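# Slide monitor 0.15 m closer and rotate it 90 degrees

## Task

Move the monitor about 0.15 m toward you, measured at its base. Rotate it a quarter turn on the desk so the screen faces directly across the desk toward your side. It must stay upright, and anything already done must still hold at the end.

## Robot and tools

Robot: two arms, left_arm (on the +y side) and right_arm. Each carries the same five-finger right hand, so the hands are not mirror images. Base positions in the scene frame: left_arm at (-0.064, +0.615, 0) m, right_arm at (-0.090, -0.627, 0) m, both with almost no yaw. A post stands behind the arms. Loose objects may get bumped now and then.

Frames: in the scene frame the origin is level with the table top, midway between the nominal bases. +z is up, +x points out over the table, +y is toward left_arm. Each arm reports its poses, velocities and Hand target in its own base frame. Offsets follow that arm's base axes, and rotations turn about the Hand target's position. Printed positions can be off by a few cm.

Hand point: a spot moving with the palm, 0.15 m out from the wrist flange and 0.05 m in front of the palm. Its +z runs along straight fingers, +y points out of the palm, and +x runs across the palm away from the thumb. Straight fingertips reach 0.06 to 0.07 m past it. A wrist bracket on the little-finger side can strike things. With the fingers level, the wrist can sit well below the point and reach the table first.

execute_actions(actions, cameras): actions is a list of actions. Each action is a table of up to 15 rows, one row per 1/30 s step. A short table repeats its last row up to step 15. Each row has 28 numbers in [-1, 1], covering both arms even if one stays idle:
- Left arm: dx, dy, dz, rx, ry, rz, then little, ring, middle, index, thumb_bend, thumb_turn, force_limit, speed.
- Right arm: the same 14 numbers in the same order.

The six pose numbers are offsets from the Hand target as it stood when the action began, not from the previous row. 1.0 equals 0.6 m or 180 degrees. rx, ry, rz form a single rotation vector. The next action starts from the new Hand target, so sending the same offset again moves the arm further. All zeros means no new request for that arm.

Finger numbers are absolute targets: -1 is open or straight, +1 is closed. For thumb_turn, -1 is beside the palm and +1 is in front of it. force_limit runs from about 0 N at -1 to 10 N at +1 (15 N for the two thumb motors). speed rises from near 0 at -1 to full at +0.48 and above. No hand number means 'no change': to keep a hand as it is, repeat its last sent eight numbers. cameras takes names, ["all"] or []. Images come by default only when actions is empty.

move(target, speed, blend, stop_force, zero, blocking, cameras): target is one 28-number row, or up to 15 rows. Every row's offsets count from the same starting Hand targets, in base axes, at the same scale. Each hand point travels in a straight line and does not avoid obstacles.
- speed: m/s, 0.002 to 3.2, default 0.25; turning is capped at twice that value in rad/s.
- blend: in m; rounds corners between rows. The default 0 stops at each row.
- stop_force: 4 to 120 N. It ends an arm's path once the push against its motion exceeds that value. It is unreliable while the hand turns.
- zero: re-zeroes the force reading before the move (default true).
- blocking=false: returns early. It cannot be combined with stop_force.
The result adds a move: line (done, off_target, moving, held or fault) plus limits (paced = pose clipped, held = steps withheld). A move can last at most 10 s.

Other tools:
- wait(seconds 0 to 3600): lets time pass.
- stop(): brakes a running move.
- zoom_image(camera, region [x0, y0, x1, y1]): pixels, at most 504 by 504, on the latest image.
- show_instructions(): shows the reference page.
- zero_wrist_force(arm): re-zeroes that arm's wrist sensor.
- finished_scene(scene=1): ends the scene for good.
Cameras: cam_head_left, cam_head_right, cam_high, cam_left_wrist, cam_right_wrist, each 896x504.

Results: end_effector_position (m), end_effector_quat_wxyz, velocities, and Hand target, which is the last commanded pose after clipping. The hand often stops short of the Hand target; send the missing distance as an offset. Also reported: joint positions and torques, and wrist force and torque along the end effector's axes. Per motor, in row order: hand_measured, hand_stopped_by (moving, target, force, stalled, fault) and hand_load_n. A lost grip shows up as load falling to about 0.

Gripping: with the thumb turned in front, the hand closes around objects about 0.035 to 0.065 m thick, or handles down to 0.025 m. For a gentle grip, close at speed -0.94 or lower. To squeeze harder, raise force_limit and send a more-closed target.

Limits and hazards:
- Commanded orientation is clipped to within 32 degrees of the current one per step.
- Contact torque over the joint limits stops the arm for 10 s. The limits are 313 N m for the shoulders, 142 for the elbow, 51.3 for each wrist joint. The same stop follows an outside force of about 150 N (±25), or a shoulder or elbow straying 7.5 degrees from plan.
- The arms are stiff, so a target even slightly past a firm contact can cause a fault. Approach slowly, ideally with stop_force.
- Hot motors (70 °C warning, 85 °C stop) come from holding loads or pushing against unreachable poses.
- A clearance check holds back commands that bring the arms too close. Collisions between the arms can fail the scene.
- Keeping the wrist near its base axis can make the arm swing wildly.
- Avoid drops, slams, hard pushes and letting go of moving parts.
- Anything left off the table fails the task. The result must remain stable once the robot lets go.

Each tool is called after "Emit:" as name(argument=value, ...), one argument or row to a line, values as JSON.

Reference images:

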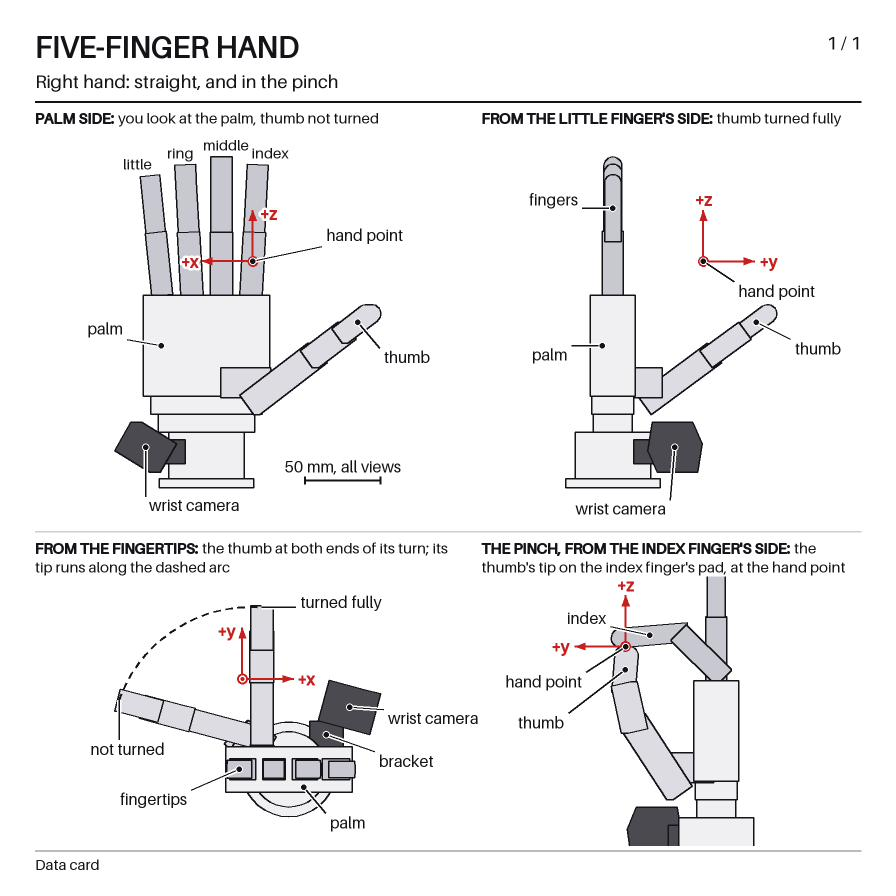

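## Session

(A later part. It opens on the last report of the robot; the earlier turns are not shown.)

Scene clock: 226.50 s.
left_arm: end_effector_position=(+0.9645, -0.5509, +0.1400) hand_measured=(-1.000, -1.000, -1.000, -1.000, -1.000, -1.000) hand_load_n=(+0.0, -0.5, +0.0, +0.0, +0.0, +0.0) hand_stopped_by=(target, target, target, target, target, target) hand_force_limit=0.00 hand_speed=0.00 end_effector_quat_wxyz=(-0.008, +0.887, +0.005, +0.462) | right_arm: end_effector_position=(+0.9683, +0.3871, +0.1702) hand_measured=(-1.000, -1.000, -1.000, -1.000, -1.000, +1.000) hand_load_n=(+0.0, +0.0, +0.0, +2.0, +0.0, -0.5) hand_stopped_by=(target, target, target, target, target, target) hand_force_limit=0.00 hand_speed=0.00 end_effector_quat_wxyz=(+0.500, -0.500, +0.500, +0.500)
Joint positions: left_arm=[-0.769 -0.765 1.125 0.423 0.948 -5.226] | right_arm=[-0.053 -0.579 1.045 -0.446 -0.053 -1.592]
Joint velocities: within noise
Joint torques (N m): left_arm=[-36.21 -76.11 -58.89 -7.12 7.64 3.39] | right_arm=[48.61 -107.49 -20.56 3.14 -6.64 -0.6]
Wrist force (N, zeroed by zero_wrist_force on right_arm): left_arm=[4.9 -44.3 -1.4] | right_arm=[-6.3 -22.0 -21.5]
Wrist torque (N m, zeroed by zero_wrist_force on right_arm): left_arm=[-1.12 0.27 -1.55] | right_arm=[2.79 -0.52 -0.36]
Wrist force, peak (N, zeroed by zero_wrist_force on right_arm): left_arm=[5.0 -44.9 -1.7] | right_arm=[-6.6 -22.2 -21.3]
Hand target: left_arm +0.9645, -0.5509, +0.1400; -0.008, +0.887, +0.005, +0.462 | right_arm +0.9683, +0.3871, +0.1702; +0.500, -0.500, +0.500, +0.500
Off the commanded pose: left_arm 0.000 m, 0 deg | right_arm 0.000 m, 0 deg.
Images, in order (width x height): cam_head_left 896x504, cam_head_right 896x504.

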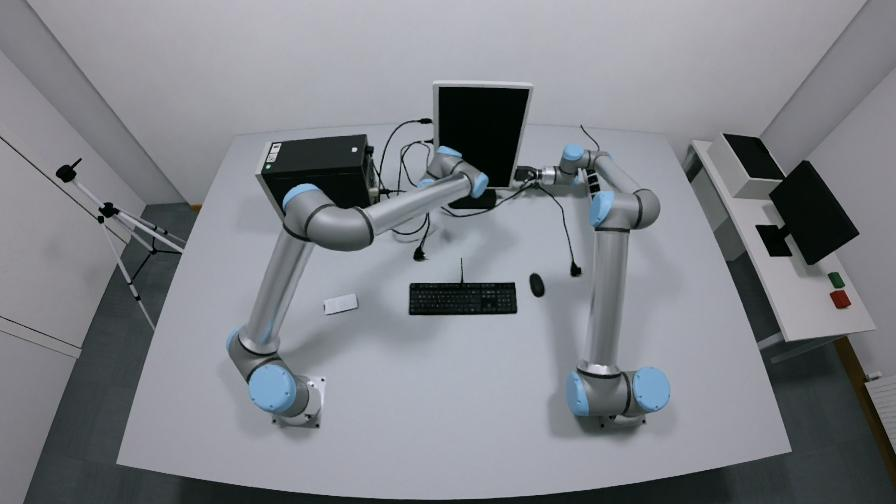

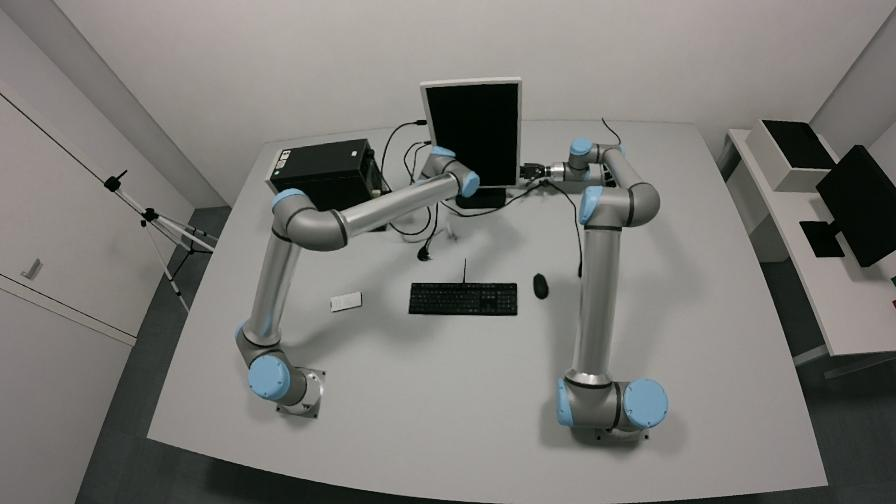

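Emit:
move(
  target=[-0.0738,-0.0795,0,0,0,0,-1,-1,-1,-1,-1,-1,0,0,-0.0728,-0.0853,0,0,0,0,-1,-1,-1,-1,-1,1,0,0],
  speed=0.03,
  stop_force=60,
  cameras=["cam_head_left","cam_head_right","cam_high","cam_left_wrist","cam_right_wrist"],
)

Emit:
zoom_image(
  camera="cam_head_left",
  region=[430, 60, 590, 150],
)

Emit:
zoom_image(
  camera="cam_head_left",
  region=[430, 170, 550, 240],
)

Scene clock: 233.13 s.
left_arm: end_effector_position=(+0.9202, -0.5986, +0.1400) hand_measured=(-1.000, -1.000, -1.000, -1.000, -1.000, -1.000) hand_load_n=(+0.0, +0.0, +0.0, +0.0, +0.0, +0.0) hand_stopped_by=(target, target, target, target, target, target) hand_force_limit=0.00 hand_speed=0.00 end_effector_quat_wxyz=(-0.008, +0.887, +0.005, +0.462) | right_arm: end_effector_position=(+0.9246, +0.3359, +0.1702) hand_measured=(-1.000, -1.000, -1.000, -1.000, -1.000, +1.000) hand_load_n=(+0.0, +0.0, +0.5, +1.0, +0.0, +0.0) hand_stopped_by=(target, target, target, target, target, target) hand_force_limit=0.00 hand_speed=0.00 end_effector_quat_wxyz=(+0.500, -0.500, +0.500, +0.500)
Joint positions: left_arm=[-0.842 -0.773 1.145 0.45 0.897 -5.292] | right_arm=[-0.108 -0.659 1.204 -0.536 -0.108 -1.581]
Joint torques (N m): left_arm=[-13.42 -91.31 -54.88 -3.18 5.24 3.04] | right_arm=[29.3 -86.7 -38.76 -0.16 -2.52 0.6]
Wrist force (N, zeroed by zero_wrist_force on right_arm): left_arm=[-2.6 -21.2 5.8] | right_arm=[2.3 -14.9 -8.0]
Wrist torque (N m, zeroed by zero_wrist_force on right_arm): left_arm=[-0.78 0.05 -1.00] | right_arm=[1.48 0.11 0.05]
Wrist force, peak (N, zeroed by zero_wrist_force on right_arm): left_arm=[8.9 -54.5 -2.4] | right_arm=[-6.5 -26.9 -20.5]
Hand target: left_arm +0.9202, -0.5986, +0.1400; -0.008, +0.887, +0.005, +0.462 | right_arm +0.9246, +0.3359, +0.1702; +0.500, -0.500, +0.500, +0.500
Off the commanded pose: left_arm 0.000 m, 0 deg | right_arm 0.000 m, 0 deg.
move: done

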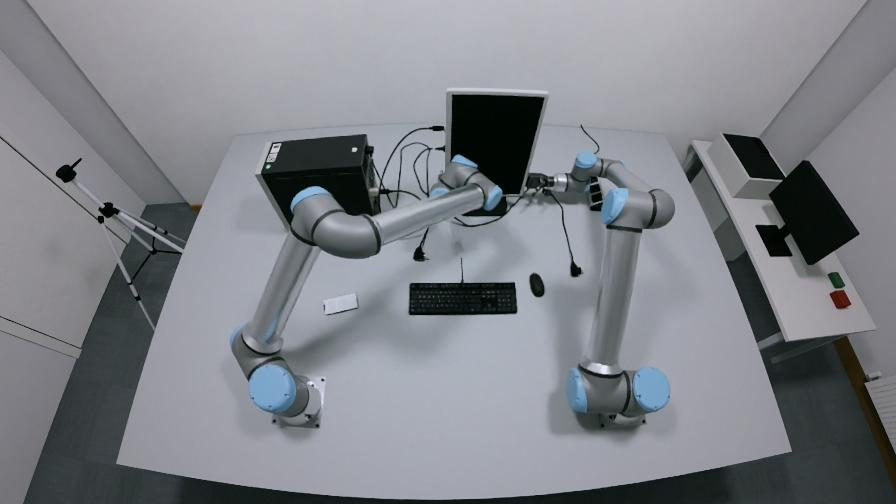

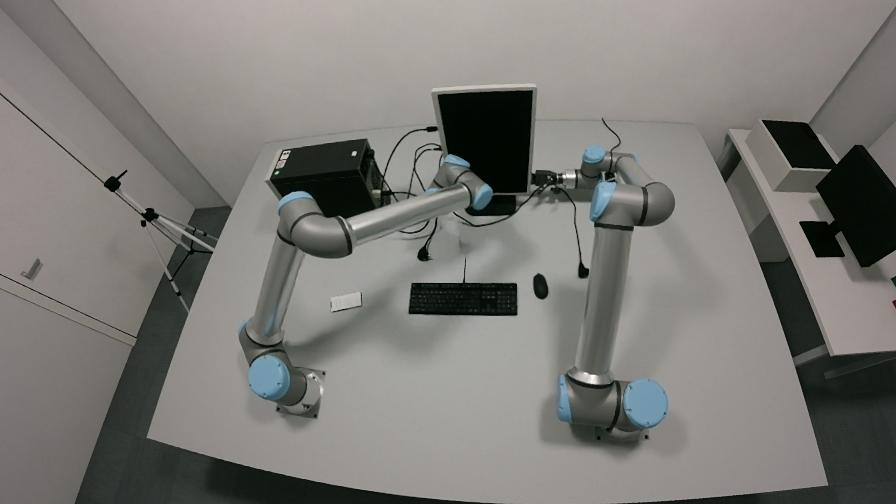

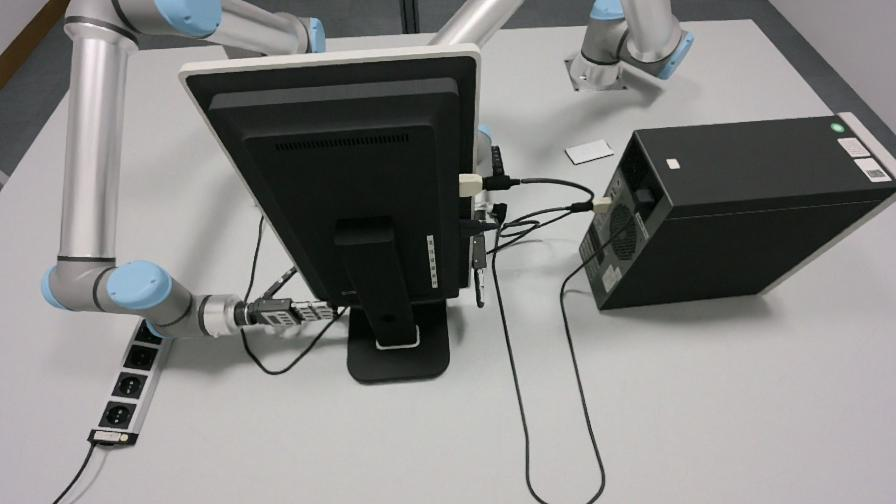

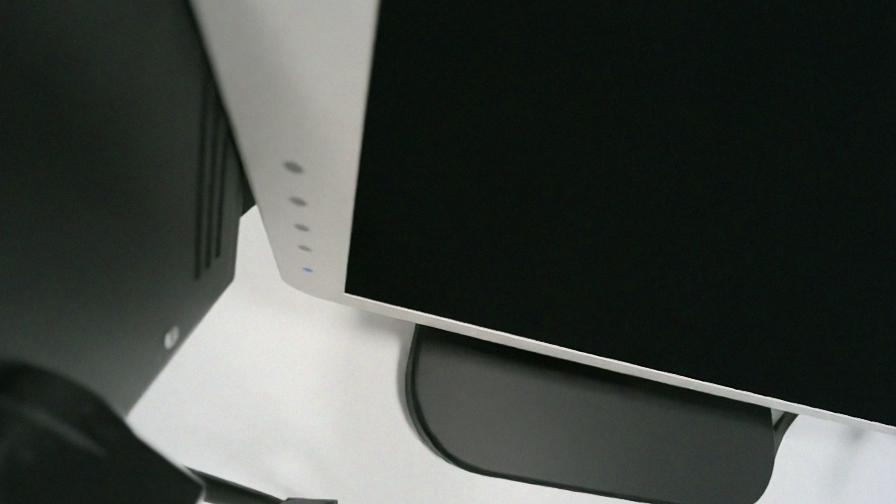

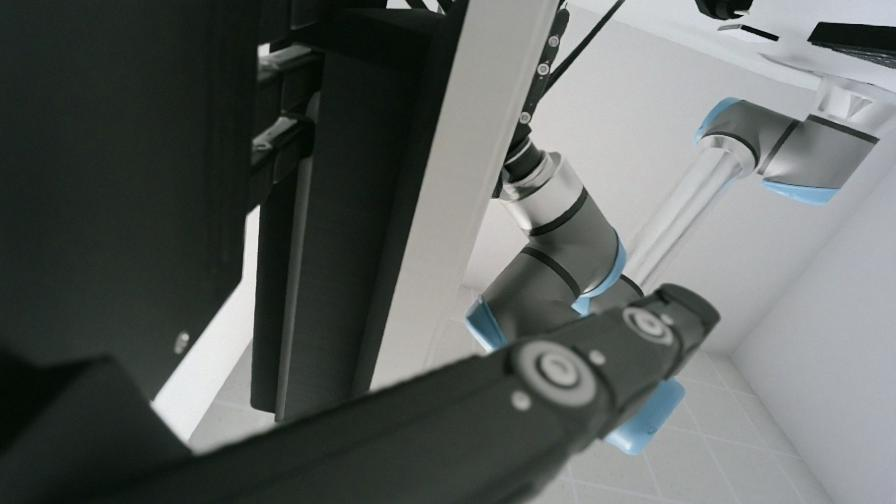

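Scaled by 3.150.

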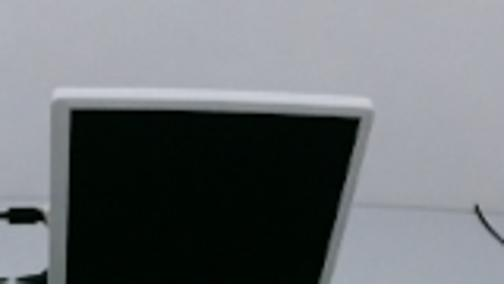

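Scaled by 4.200.

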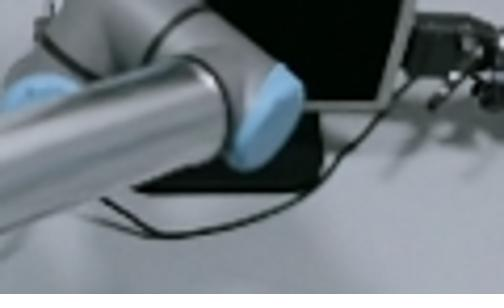

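Emit:
zoom_image(
  camera="cam_head_right",
  region=[450, 190, 530, 230],
)

Emit:
zoom_image(
  camera="cam_head_right",
  region=[420, 70, 550, 110],
)

Emit:
zoom_image(
  camera="cam_head_left",
  region=[430, 70, 560, 110],
)

Emit:
zoom_image(
  camera="cam_head_left",
  region=[440, 190, 520, 230],
)

Emit:
zoom_image(
  camera="cam_high",
  region=[330, 300, 470, 400],
)

Scaled by 6.300.

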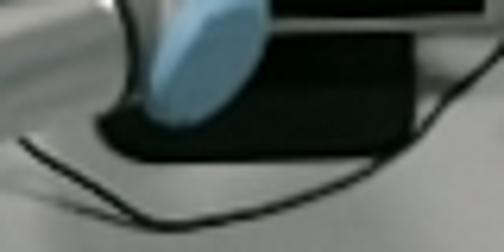

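Scaled by 3.877.

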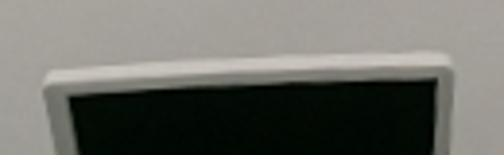

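Scaled by 3.877.

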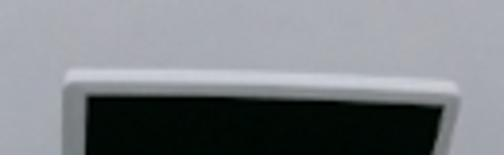

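Scaled by 6.300.

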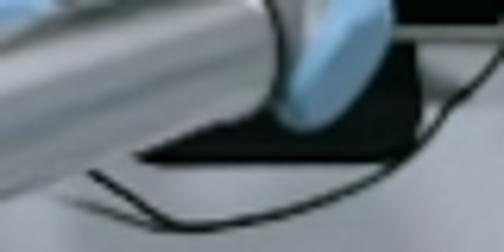

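Scaled by 3.600.

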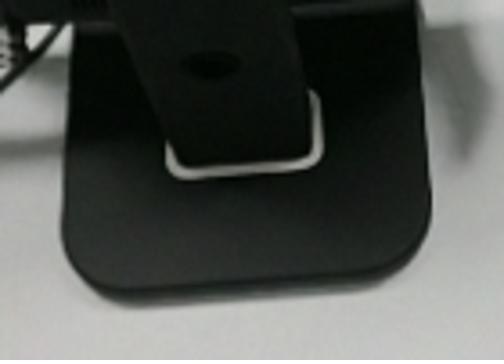

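Emit:
move(
  target=[-0.0827,-0.0812,0,0,0,0,-1,-1,-1,-1,-1,-1,0,0,-0.0808,-0.0835,0,0,0,0,-1,-1,-1,-1,-1,1,0,0],
  speed=0.03,
  stop_force=60,
  cameras=["cam_head_left","cam_head_right","cam_high","cam_left_wrist","cam_right_wrist"],
)

Emit:
zoom_image(
  camera="cam_head_left",
  region=[440, 190, 560, 260],
)

Emit:
zoom_image(
  camera="cam_head_right",
  region=[440, 190, 560, 260],
)

Scene clock: 238.27 s.
left_arm: end_effector_position=(+0.8706, -0.6473, +0.1400) hand_measured=(-1.000, -1.000, -1.000, -1.000, -1.000, -1.000) hand_load_n=(+0.0, +0.5, +0.0, +0.0, +0.0, +0.0) hand_stopped_by=(target, target, target, target, target, target) hand_force_limit=0.00 hand_speed=0.00 end_effector_quat_wxyz=(-0.008, +0.887, +0.005, +0.462) | right_arm: end_effector_position=(+0.8761, +0.2858, +0.1702) hand_measured=(-1.000, -1.000, -1.000, -1.000, -1.000, +1.000) hand_load_n=(+0.0, +0.0, +0.5, +1.0, +0.0, +0.0) hand_stopped_by=(target, target, target, target, target, target) hand_force_limit=0.00 hand_speed=0.00 end_effector_quat_wxyz=(+0.500, -0.500, +0.500, +0.500)
Joint positions: left_arm=[-0.921 -0.776 1.159 0.489 0.845 -5.369] | right_arm=[-0.167 -0.733 1.351 -0.612 -0.168 -1.577]
Joint torques (N m): left_arm=[-9.52 -83.27 -47.64 -1.63 4.72 3.06] | right_arm=[21.75 -78.24 -39 4.03 -1.84 -0.89]
Wrist force (N, zeroed by zero_wrist_force on right_arm): left_arm=[-0.8 -17.6 5.0] | right_arm=[4.6 -12.0 -1.6]
Wrist torque (N m, zeroed by zero_wrist_force on right_arm): left_arm=[-0.66 -0.06 -0.83] | right_arm=[1.01 0.34 0.18]
Wrist force, peak (N, zeroed by zero_wrist_force on right_arm): left_arm=[4.2 -30.6 4.0] | right_arm=[2.1 -20.7 -7.1]
Hand target: left_arm +0.8706, -0.6473, +0.1400; -0.008, +0.887, +0.005, +0.462 | right_arm +0.8761, +0.2858, +0.1702; +0.500, -0.500, +0.500, +0.500
Off the commanded pose: left_arm 0.000 m, 0 deg | right_arm 0.000 m, 0 deg.
move: done

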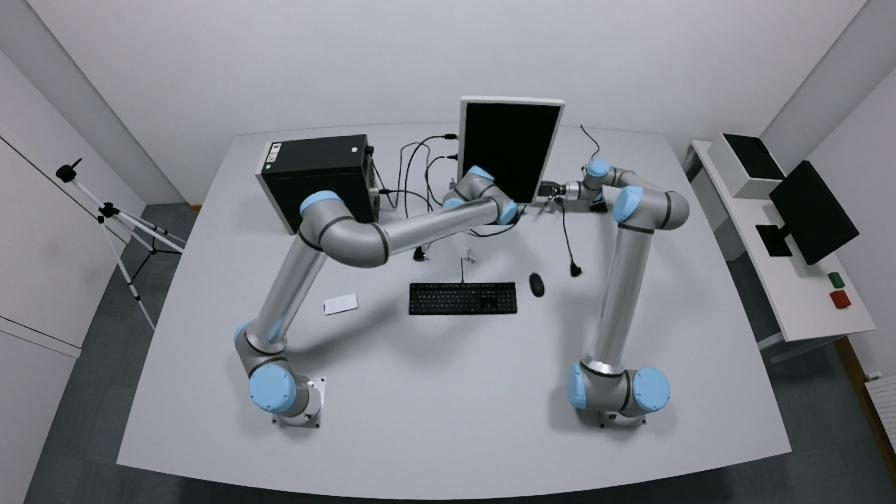

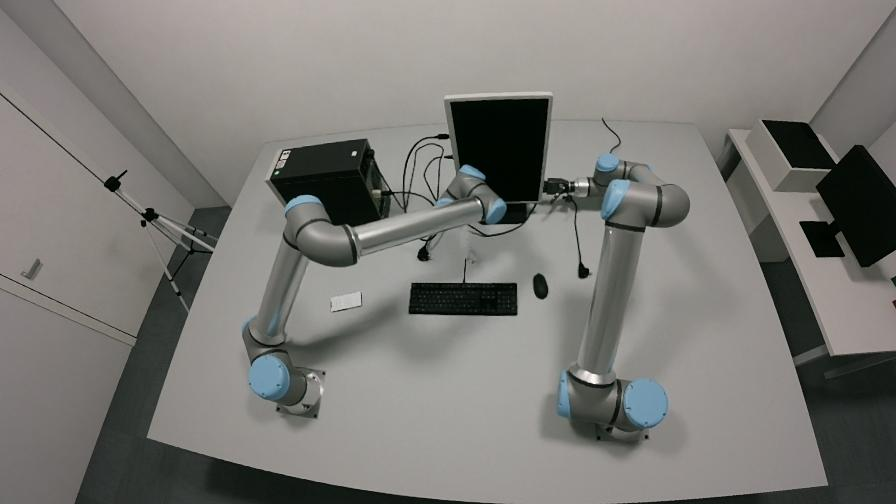

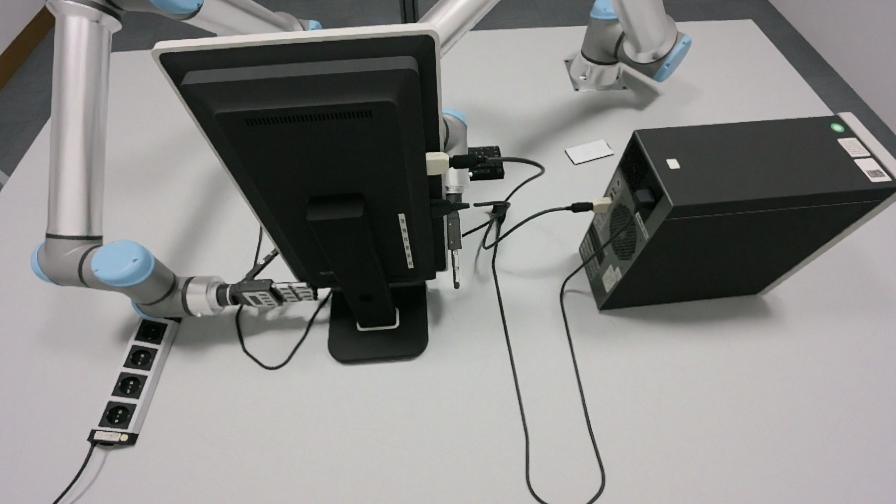

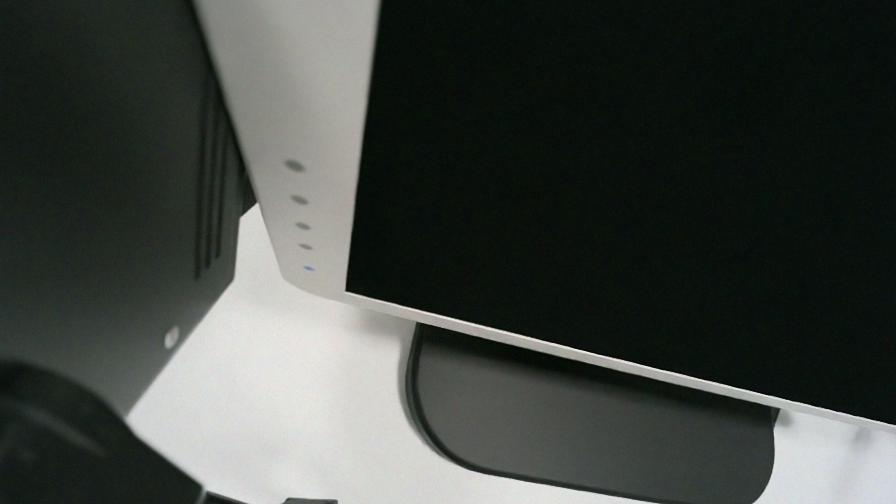

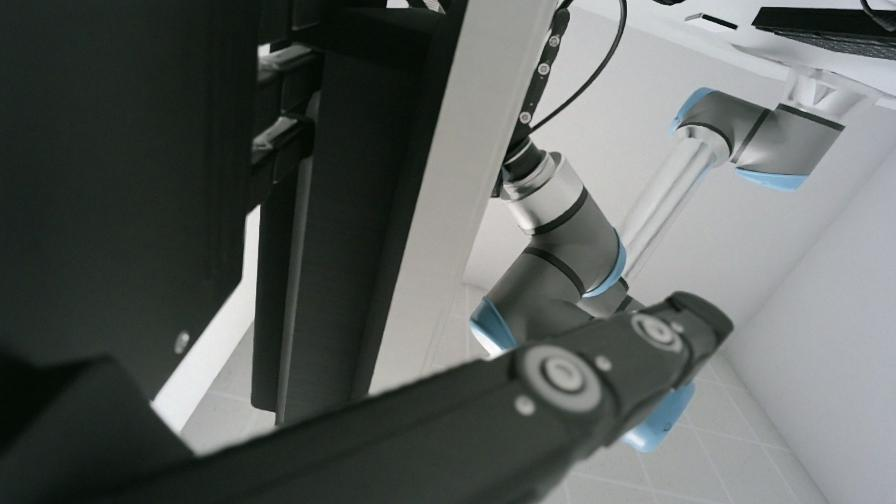

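Scaled by 4.200.

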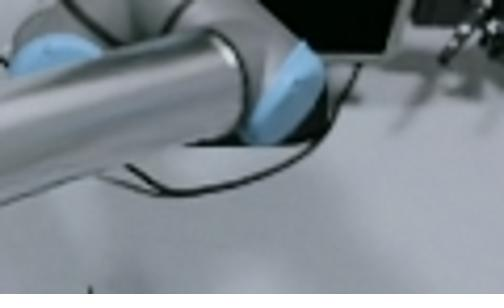

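Scaled by 4.200.

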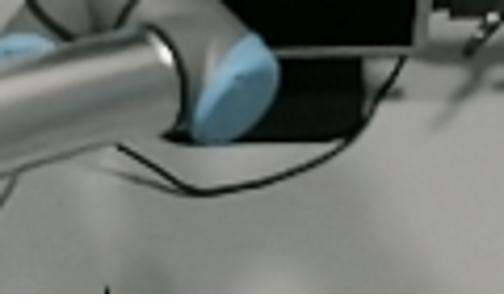

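Emit:
move(
  target=[-0.0745,-0.0770,0,0,0,0,-1,-1,-1,-1,-1,-1,0,0,-0.0730,-0.0790,0,0,0,0,-1,-1,-1,-1,-1,1,0,0],
  speed=0.03,
  stop_force=60,
  cameras=["cam_head_left","cam_head_right","cam_high","cam_left_wrist","cam_right_wrist"],
)

Emit:
zoom_image(
  camera="cam_head_left",
  region=[440, 190, 560, 260],
)

Emit:
zoom_image(
  camera="cam_head_right",
  region=[440, 190, 560, 260],
)

Scene clock: 242.50 s.
left_arm: end_effector_position=(+0.8259, -0.6936, +0.1400) hand_measured=(-1.000, -1.000, -1.000, -1.000, -1.000, -1.000) hand_load_n=(+0.0, +0.0, +0.0, +0.0, +0.0, +0.0) hand_stopped_by=(target, target, target, target, target, target) hand_force_limit=0.00 hand_speed=0.00 end_effector_quat_wxyz=(-0.008, +0.887, +0.005, +0.462) | right_arm: end_effector_position=(+0.8323, +0.2384, +0.1702) hand_measured=(-1.000, -1.000, -1.000, -1.000, -1.000, +1.000) hand_load_n=(+0.0, +0.0, +0.5, +0.5, +0.0, -0.5) hand_stopped_by=(target, target, target, target, target, target) hand_force_limit=0.00 hand_speed=0.00 end_effector_quat_wxyz=(+0.500, -0.500, +0.500, +0.500)
Joint positions: left_arm=[-0.993 -0.767 1.152 0.539 0.8 -5.446] | right_arm=[-0.228 -0.791 1.467 -0.671 -0.229 -1.576]
Joint torques (N m): left_arm=[-8.9 -102.38 -39.04 -2.58 4.32 3.09] | right_arm=[21.03 -74.45 -36.01 4.15 -2.03 -0.64]
Wrist force (N, zeroed by zero_wrist_force on right_arm): left_arm=[-1.0 -17.3 5.3] | right_arm=[5.2 -12.4 -2.0]
Wrist torque (N m, zeroed by zero_wrist_force on right_arm): left_arm=[-0.67 -0.10 -0.84] | right_arm=[0.99 0.35 0.16]
Wrist force, peak (N, zeroed by zero_wrist_force on right_arm): left_arm=[6.6 -27.6 4.3] | right_arm=[1.9 -17.4 0.3]
Hand target: left_arm +0.8259, -0.6935, +0.1400; -0.008, +0.887, +0.005, +0.462 | right_arm +0.8323, +0.2384, +0.1702; +0.500, -0.500, +0.500, +0.500
Off the commanded pose: left_arm 0.000 m, 0 deg | right_arm 0.000 m, 0 deg.
move: done

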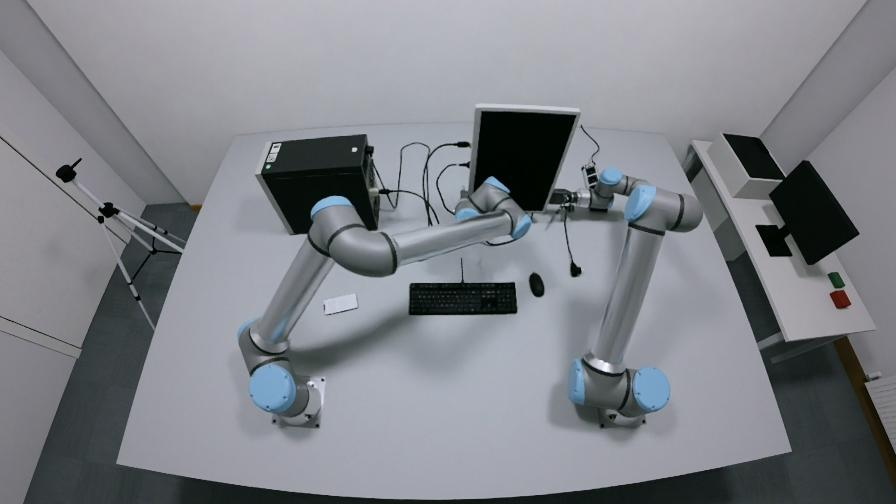

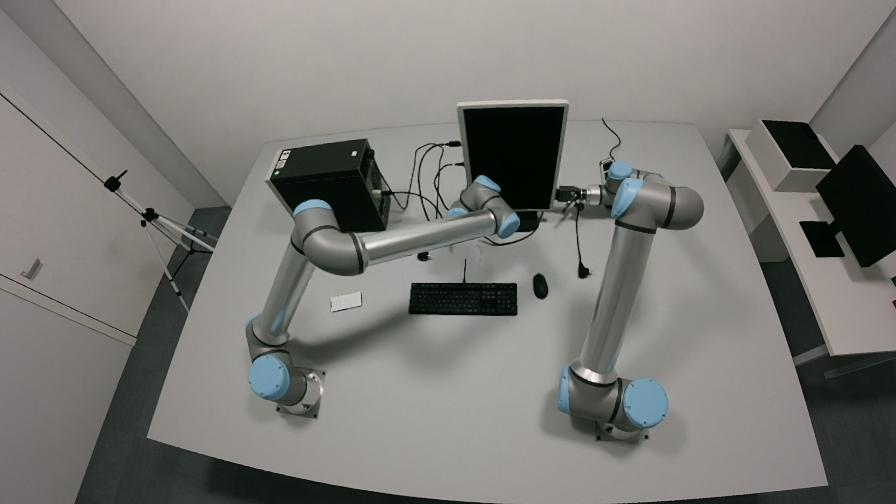

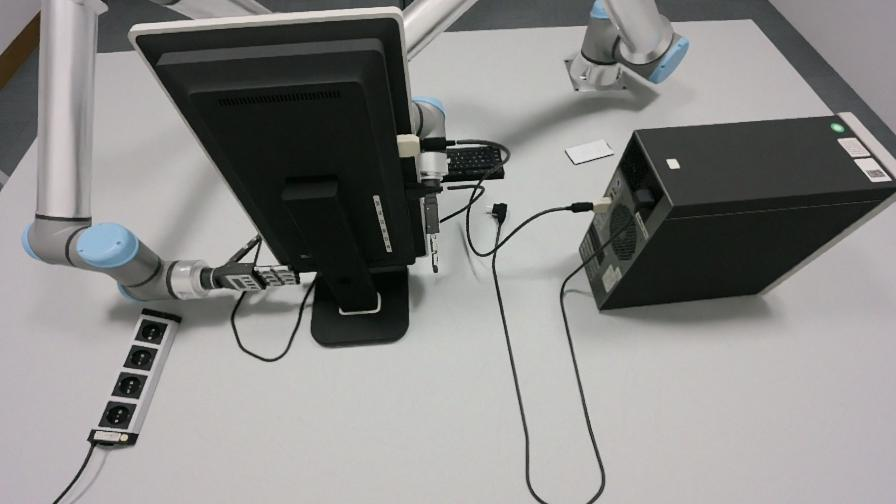

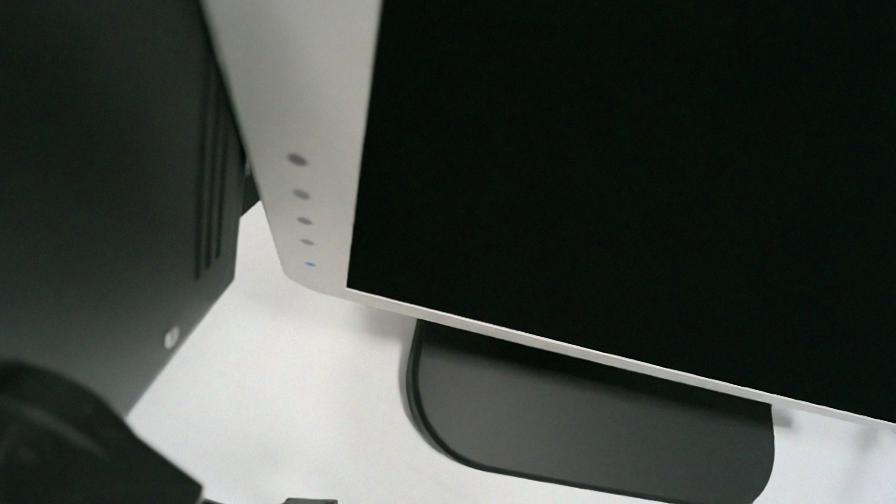

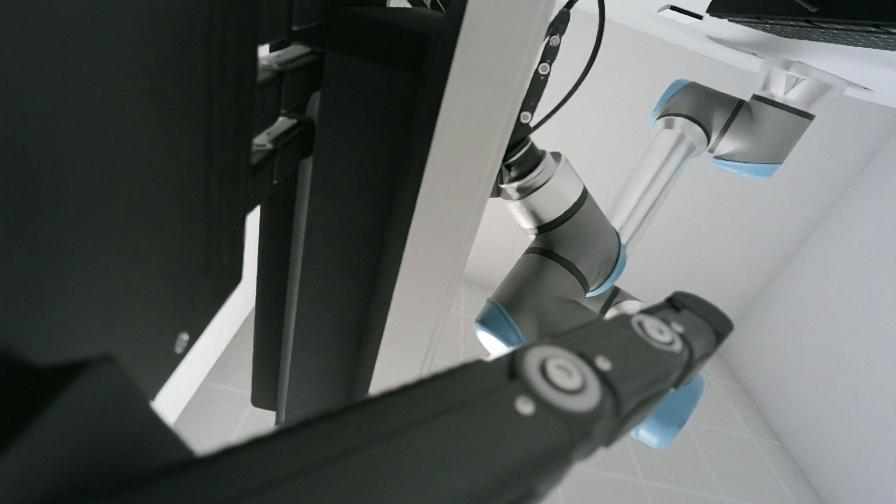

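Scaled by 4.200.

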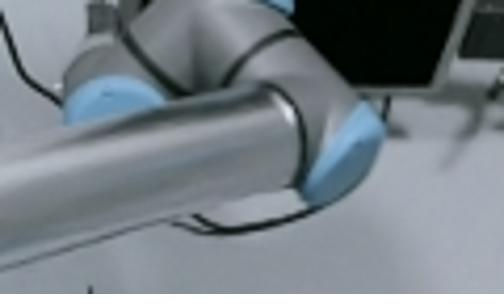

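Scaled by 4.200.

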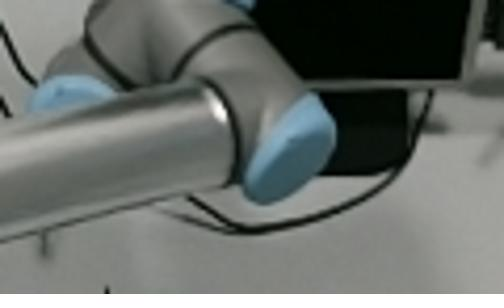

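Emit:
move(
  target=[-0.0608,-0.0577,0,0,0,0,-1,-1,-1,-1,-1,-1,0,0,-0.0602,-0.0583,0,0,0,0,-1,-1,-1,-1,-1,1,0,0],
  speed=0.03,
  stop_force=60,
  cameras=["cam_head_left","cam_head_right","cam_high"],
)

Emit:
zoom_image(
  camera="cam_head_left",
  region=[460, 200, 580, 270],
)

Emit:
zoom_image(
  camera="cam_head_right",
  region=[460, 200, 580, 270],
)

Emit:
zoom_image(
  camera="cam_head_right",
  region=[460, 80, 600, 120],
)

Emit:
zoom_image(
  camera="cam_head_left",
  region=[460, 90, 600, 130],
)

Emit:
zoom_image(
  camera="cam_high",
  region=[230, 190, 530, 380],
)

Scene clock: 246.53 s.
left_arm: end_effector_position=(+0.7894, -0.7282, +0.1400) hand_measured=(-1.000, -1.000, -1.000, -1.000, -1.000, -1.000) hand_load_n=(+0.0, +0.0, +0.0, +0.0, +0.0, +0.0) hand_stopped_by=(target, target, target, target, target, target) hand_force_limit=0.00 hand_speed=0.00 end_effector_quat_wxyz=(-0.008, +0.887, +0.005, +0.462) | right_arm: end_effector_position=(+0.7962, +0.2035, +0.1702) hand_measured=(-1.000, -1.000, -1.000, -1.000, -1.000, +1.000) hand_load_n=(+0.0, +0.0, +0.5, +0.5, +0.0, -0.5) hand_stopped_by=(target, target, target, target, target, target) hand_force_limit=0.00 hand_speed=0.00 end_effector_quat_wxyz=(+0.500, -0.500, +0.500, +0.500)
Joint positions: left_arm=[-1.05 -0.757 1.143 0.584 0.767 -5.511] | right_arm=[-0.278 -0.835 1.553 -0.714 -0.279 -1.575]
Joint torques (N m): left_arm=[-9.17 -102.27 -38.83 -2.74 4.14 3.1] | right_arm=[23.46 -71.42 -33.77 4.13 -2.06 0.08]
Wrist force (N, zeroed by zero_wrist_force on right_arm): left_arm=[-1.7 -18.5 6.2] | right_arm=[5.3 -13.0 -4.8]
Wrist torque (N m, zeroed by zero_wrist_force on right_arm): left_arm=[-0.74 -0.10 -1.06] | right_arm=[1.25 0.30 0.16]
Wrist force, peak (N, zeroed by zero_wrist_force on right_arm): left_arm=[5.2 -24.9 4.7] | right_arm=[2.6 -17.2 -0.8]
Hand target: left_arm +0.7894, -0.7282, +0.1400; -0.008, +0.887, +0.005, +0.462 | right_arm +0.7962, +0.2035, +0.1702; +0.500, -0.500, +0.500, +0.500
Off the commanded pose: left_arm 0.000 m, 0 deg | right_arm 0.000 m, 0 deg.
move: done

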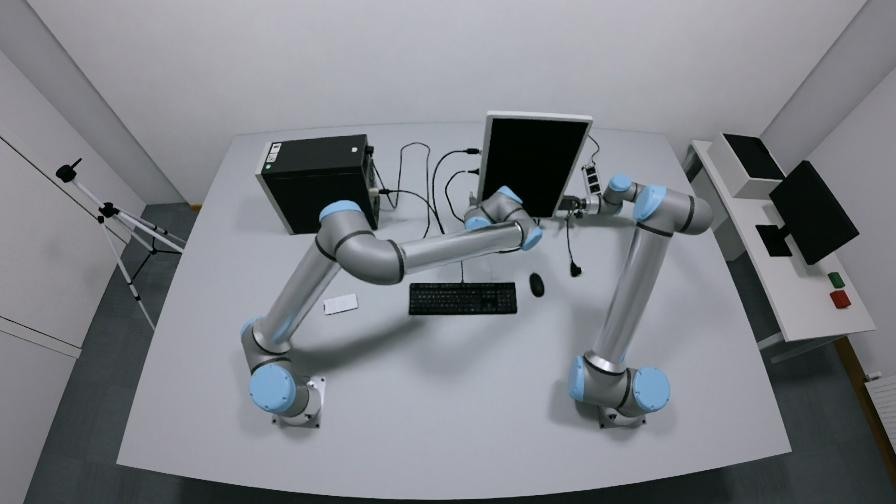

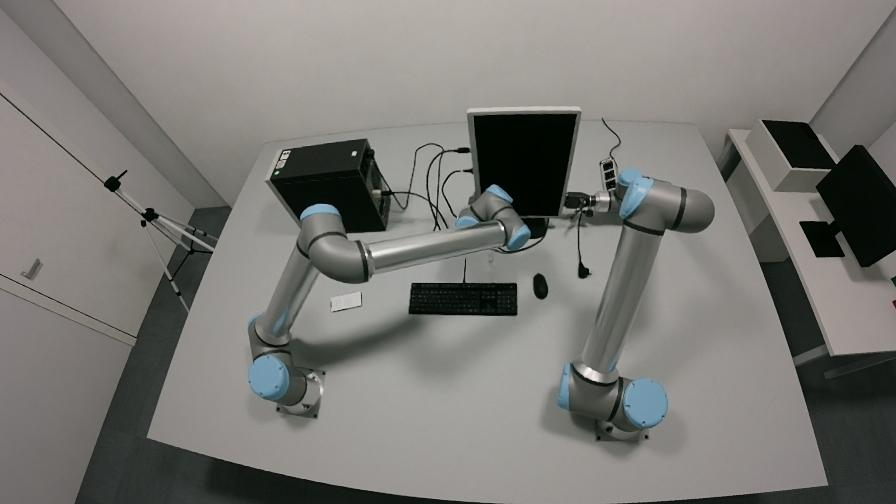

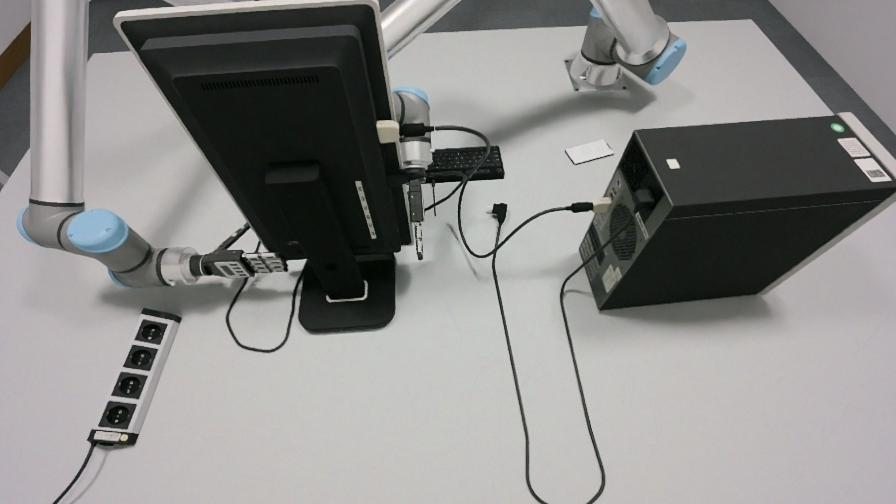

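Scaled by 4.200.

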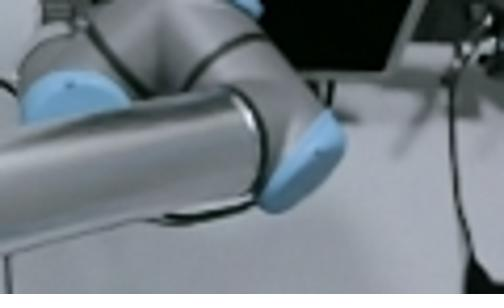

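Scaled by 4.200.

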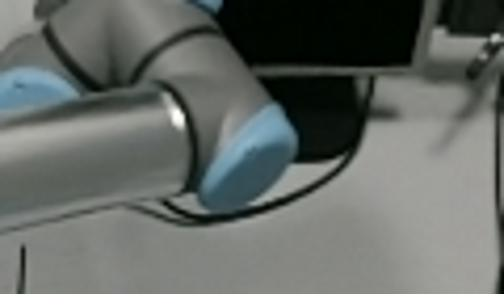

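Scaled by 3.600.

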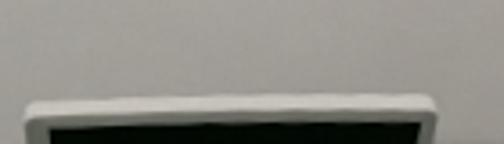

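Scaled by 3.600.

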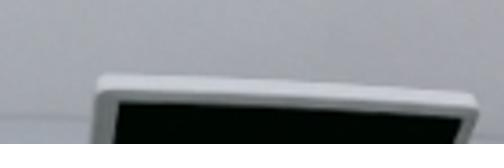

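Scaled by 1.680.

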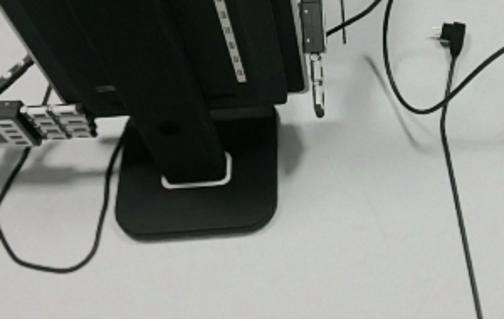

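Emit:
zoom_image(
  camera="cam_high",
  region=[290, 290, 410, 350],
)

Emit:
zoom_image(
  camera="cam_high",
  region=[400, 0, 800, 80],
)

Scaled by 4.200.

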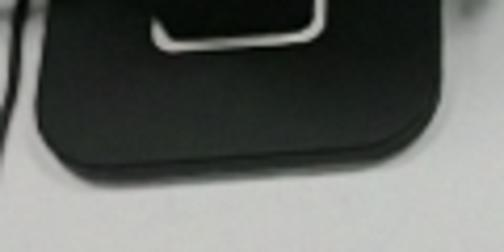

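Scaled by 1.260.

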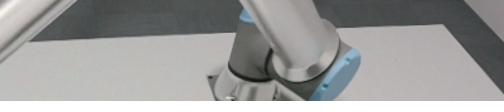

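Emit:
zoom_image(
  camera="cam_high",
  region=[350, 80, 530, 280],
)

Emit:
zoom_image(
  camera="cam_head_left",
  region=[400, 130, 600, 270],
)

Emit:
zoom_image(
  camera="cam_head_right",
  region=[400, 130, 600, 270],
)

Scaled by 2.520.

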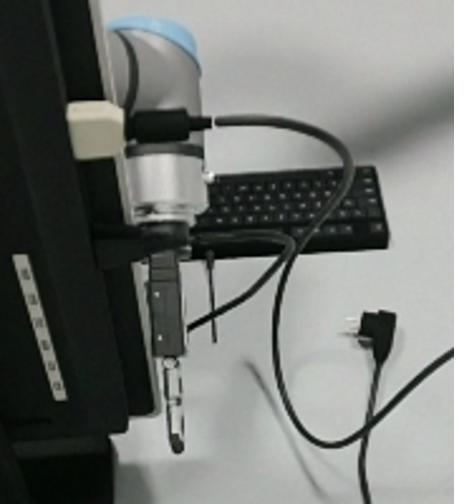

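Scaled by 2.520.

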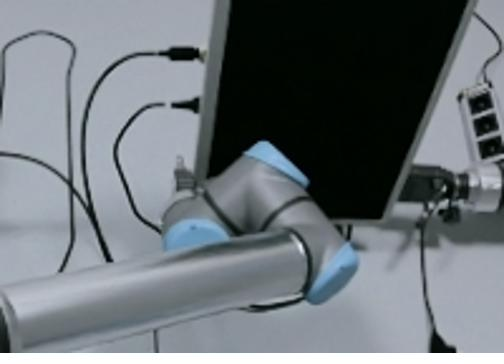

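Scaled by 2.520.

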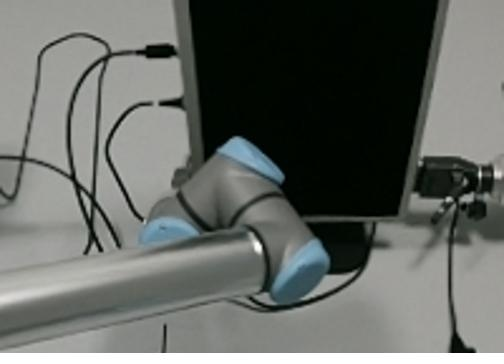

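Emit:
move(
  target=[0.0003,0.0233,0,0,0,0,-1,-1,-1,-1,-1,-1,0,0,0.025,0.0006,0,0,0,0,-1,-1,-1,-1,-1,1,0,0],
  speed=0.03,
  cameras=["cam_left_wrist","cam_right_wrist","cam_head_left"],
)

Scene clock: 250.87 s.
left_arm: end_effector_position=(+0.7896, -0.7141, +0.1400) hand_measured=(-1.000, -1.000, -1.000, -1.000, -1.000, -1.000) hand_load_n=(+0.0, +0.0, +0.0, +0.0, +0.0, +0.0) hand_stopped_by=(target, target, target, target, target, target) hand_force_limit=0.00 hand_speed=0.00 end_effector_quat_wxyz=(-0.008, +0.887, +0.005, +0.462) | right_arm: end_effector_position=(+0.8113, +0.2039, +0.1702) hand_measured=(-1.000, -1.000, -1.000, -1.000, -1.000, +1.000) hand_load_n=(+0.0, +0.0, +0.0, +0.0, +0.0, -0.5) hand_stopped_by=(target, target, target, target, target, target) hand_force_limit=0.00 hand_speed=0.00 end_effector_quat_wxyz=(+0.500, -0.500, +0.500, +0.500)
Joint positions: left_arm=[-1.041 -0.776 1.176 0.563 0.772 -5.501] | right_arm=[-0.273 -0.816 1.516 -0.696 -0.274 -1.575]
Joint torques (N m): left_arm=[-6.85 -80.97 -48.75 4.89 -0.9 -1.03] | right_arm=[-0.9 -99.46 -23.69 -1.11 0.15 -1.83]
Wrist force (N, zeroed by zero_wrist_force on right_arm): left_arm=[-0.6 -1.0 -0.1] | right_arm=[0.2 0.1 0.1]
Wrist torque (N m, zeroed by zero_wrist_force on right_arm): left_arm=[-0.04 0.06 -0.16] | right_arm=[-0.01 -0.04 -0.01]
Wrist force, peak (N, zeroed by zero_wrist_force on right_arm): left_arm=[-1.8 -19.0 6.5] | right_arm=[5.1 -13.4 -4.9]
Hand target: left_arm +0.7896, -0.7142, +0.1400; -0.008, +0.887, +0.005, +0.462 | right_arm +0.8112, +0.2038, +0.1702; +0.500, -0.500, +0.500, +0.500
Off the commanded pose: left_arm 0.000 m, 0 deg | right_arm 0.000 m, 0 deg.
move: done
Images, in order (width x height): cam_head_left 896x504, cam_left_wrist 896x504, cam_right_wrist 896x504.

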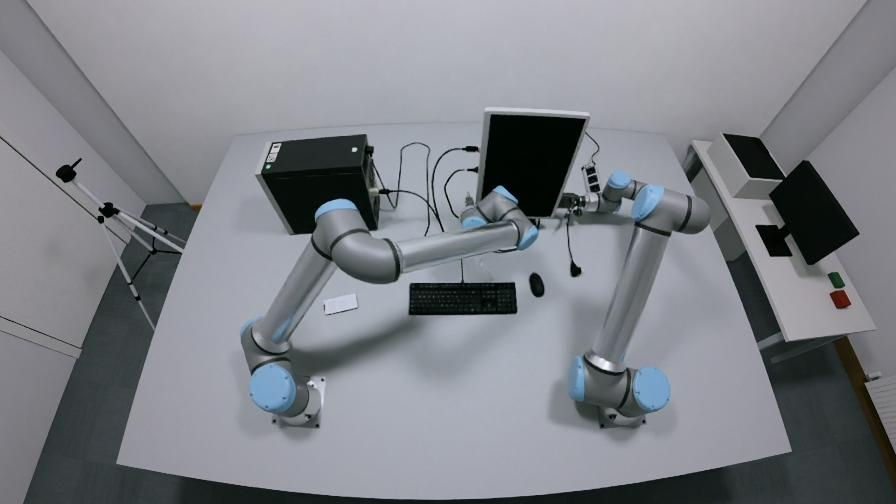

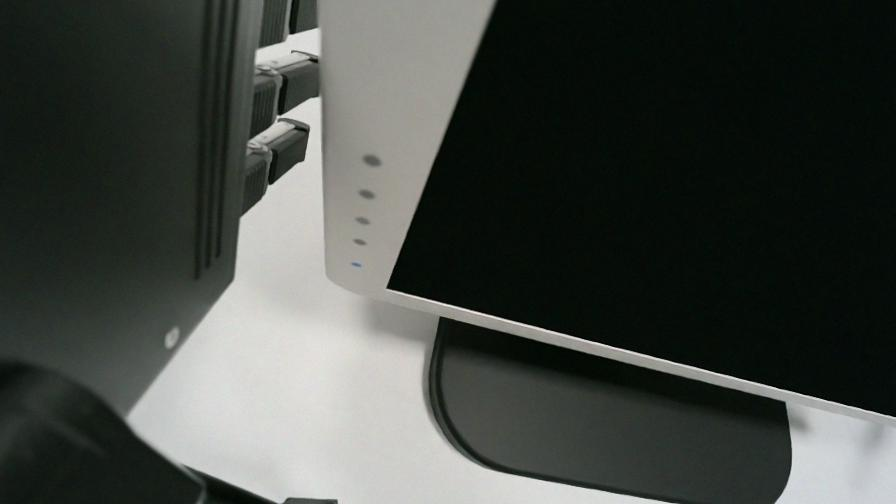

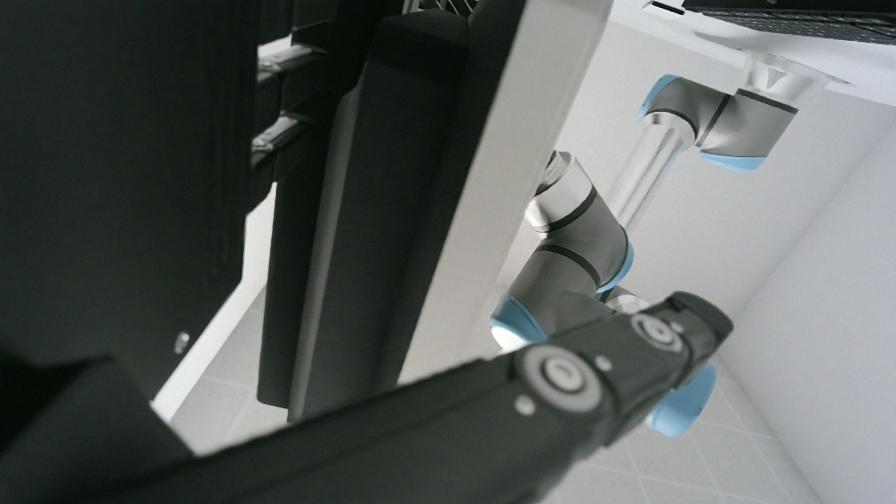

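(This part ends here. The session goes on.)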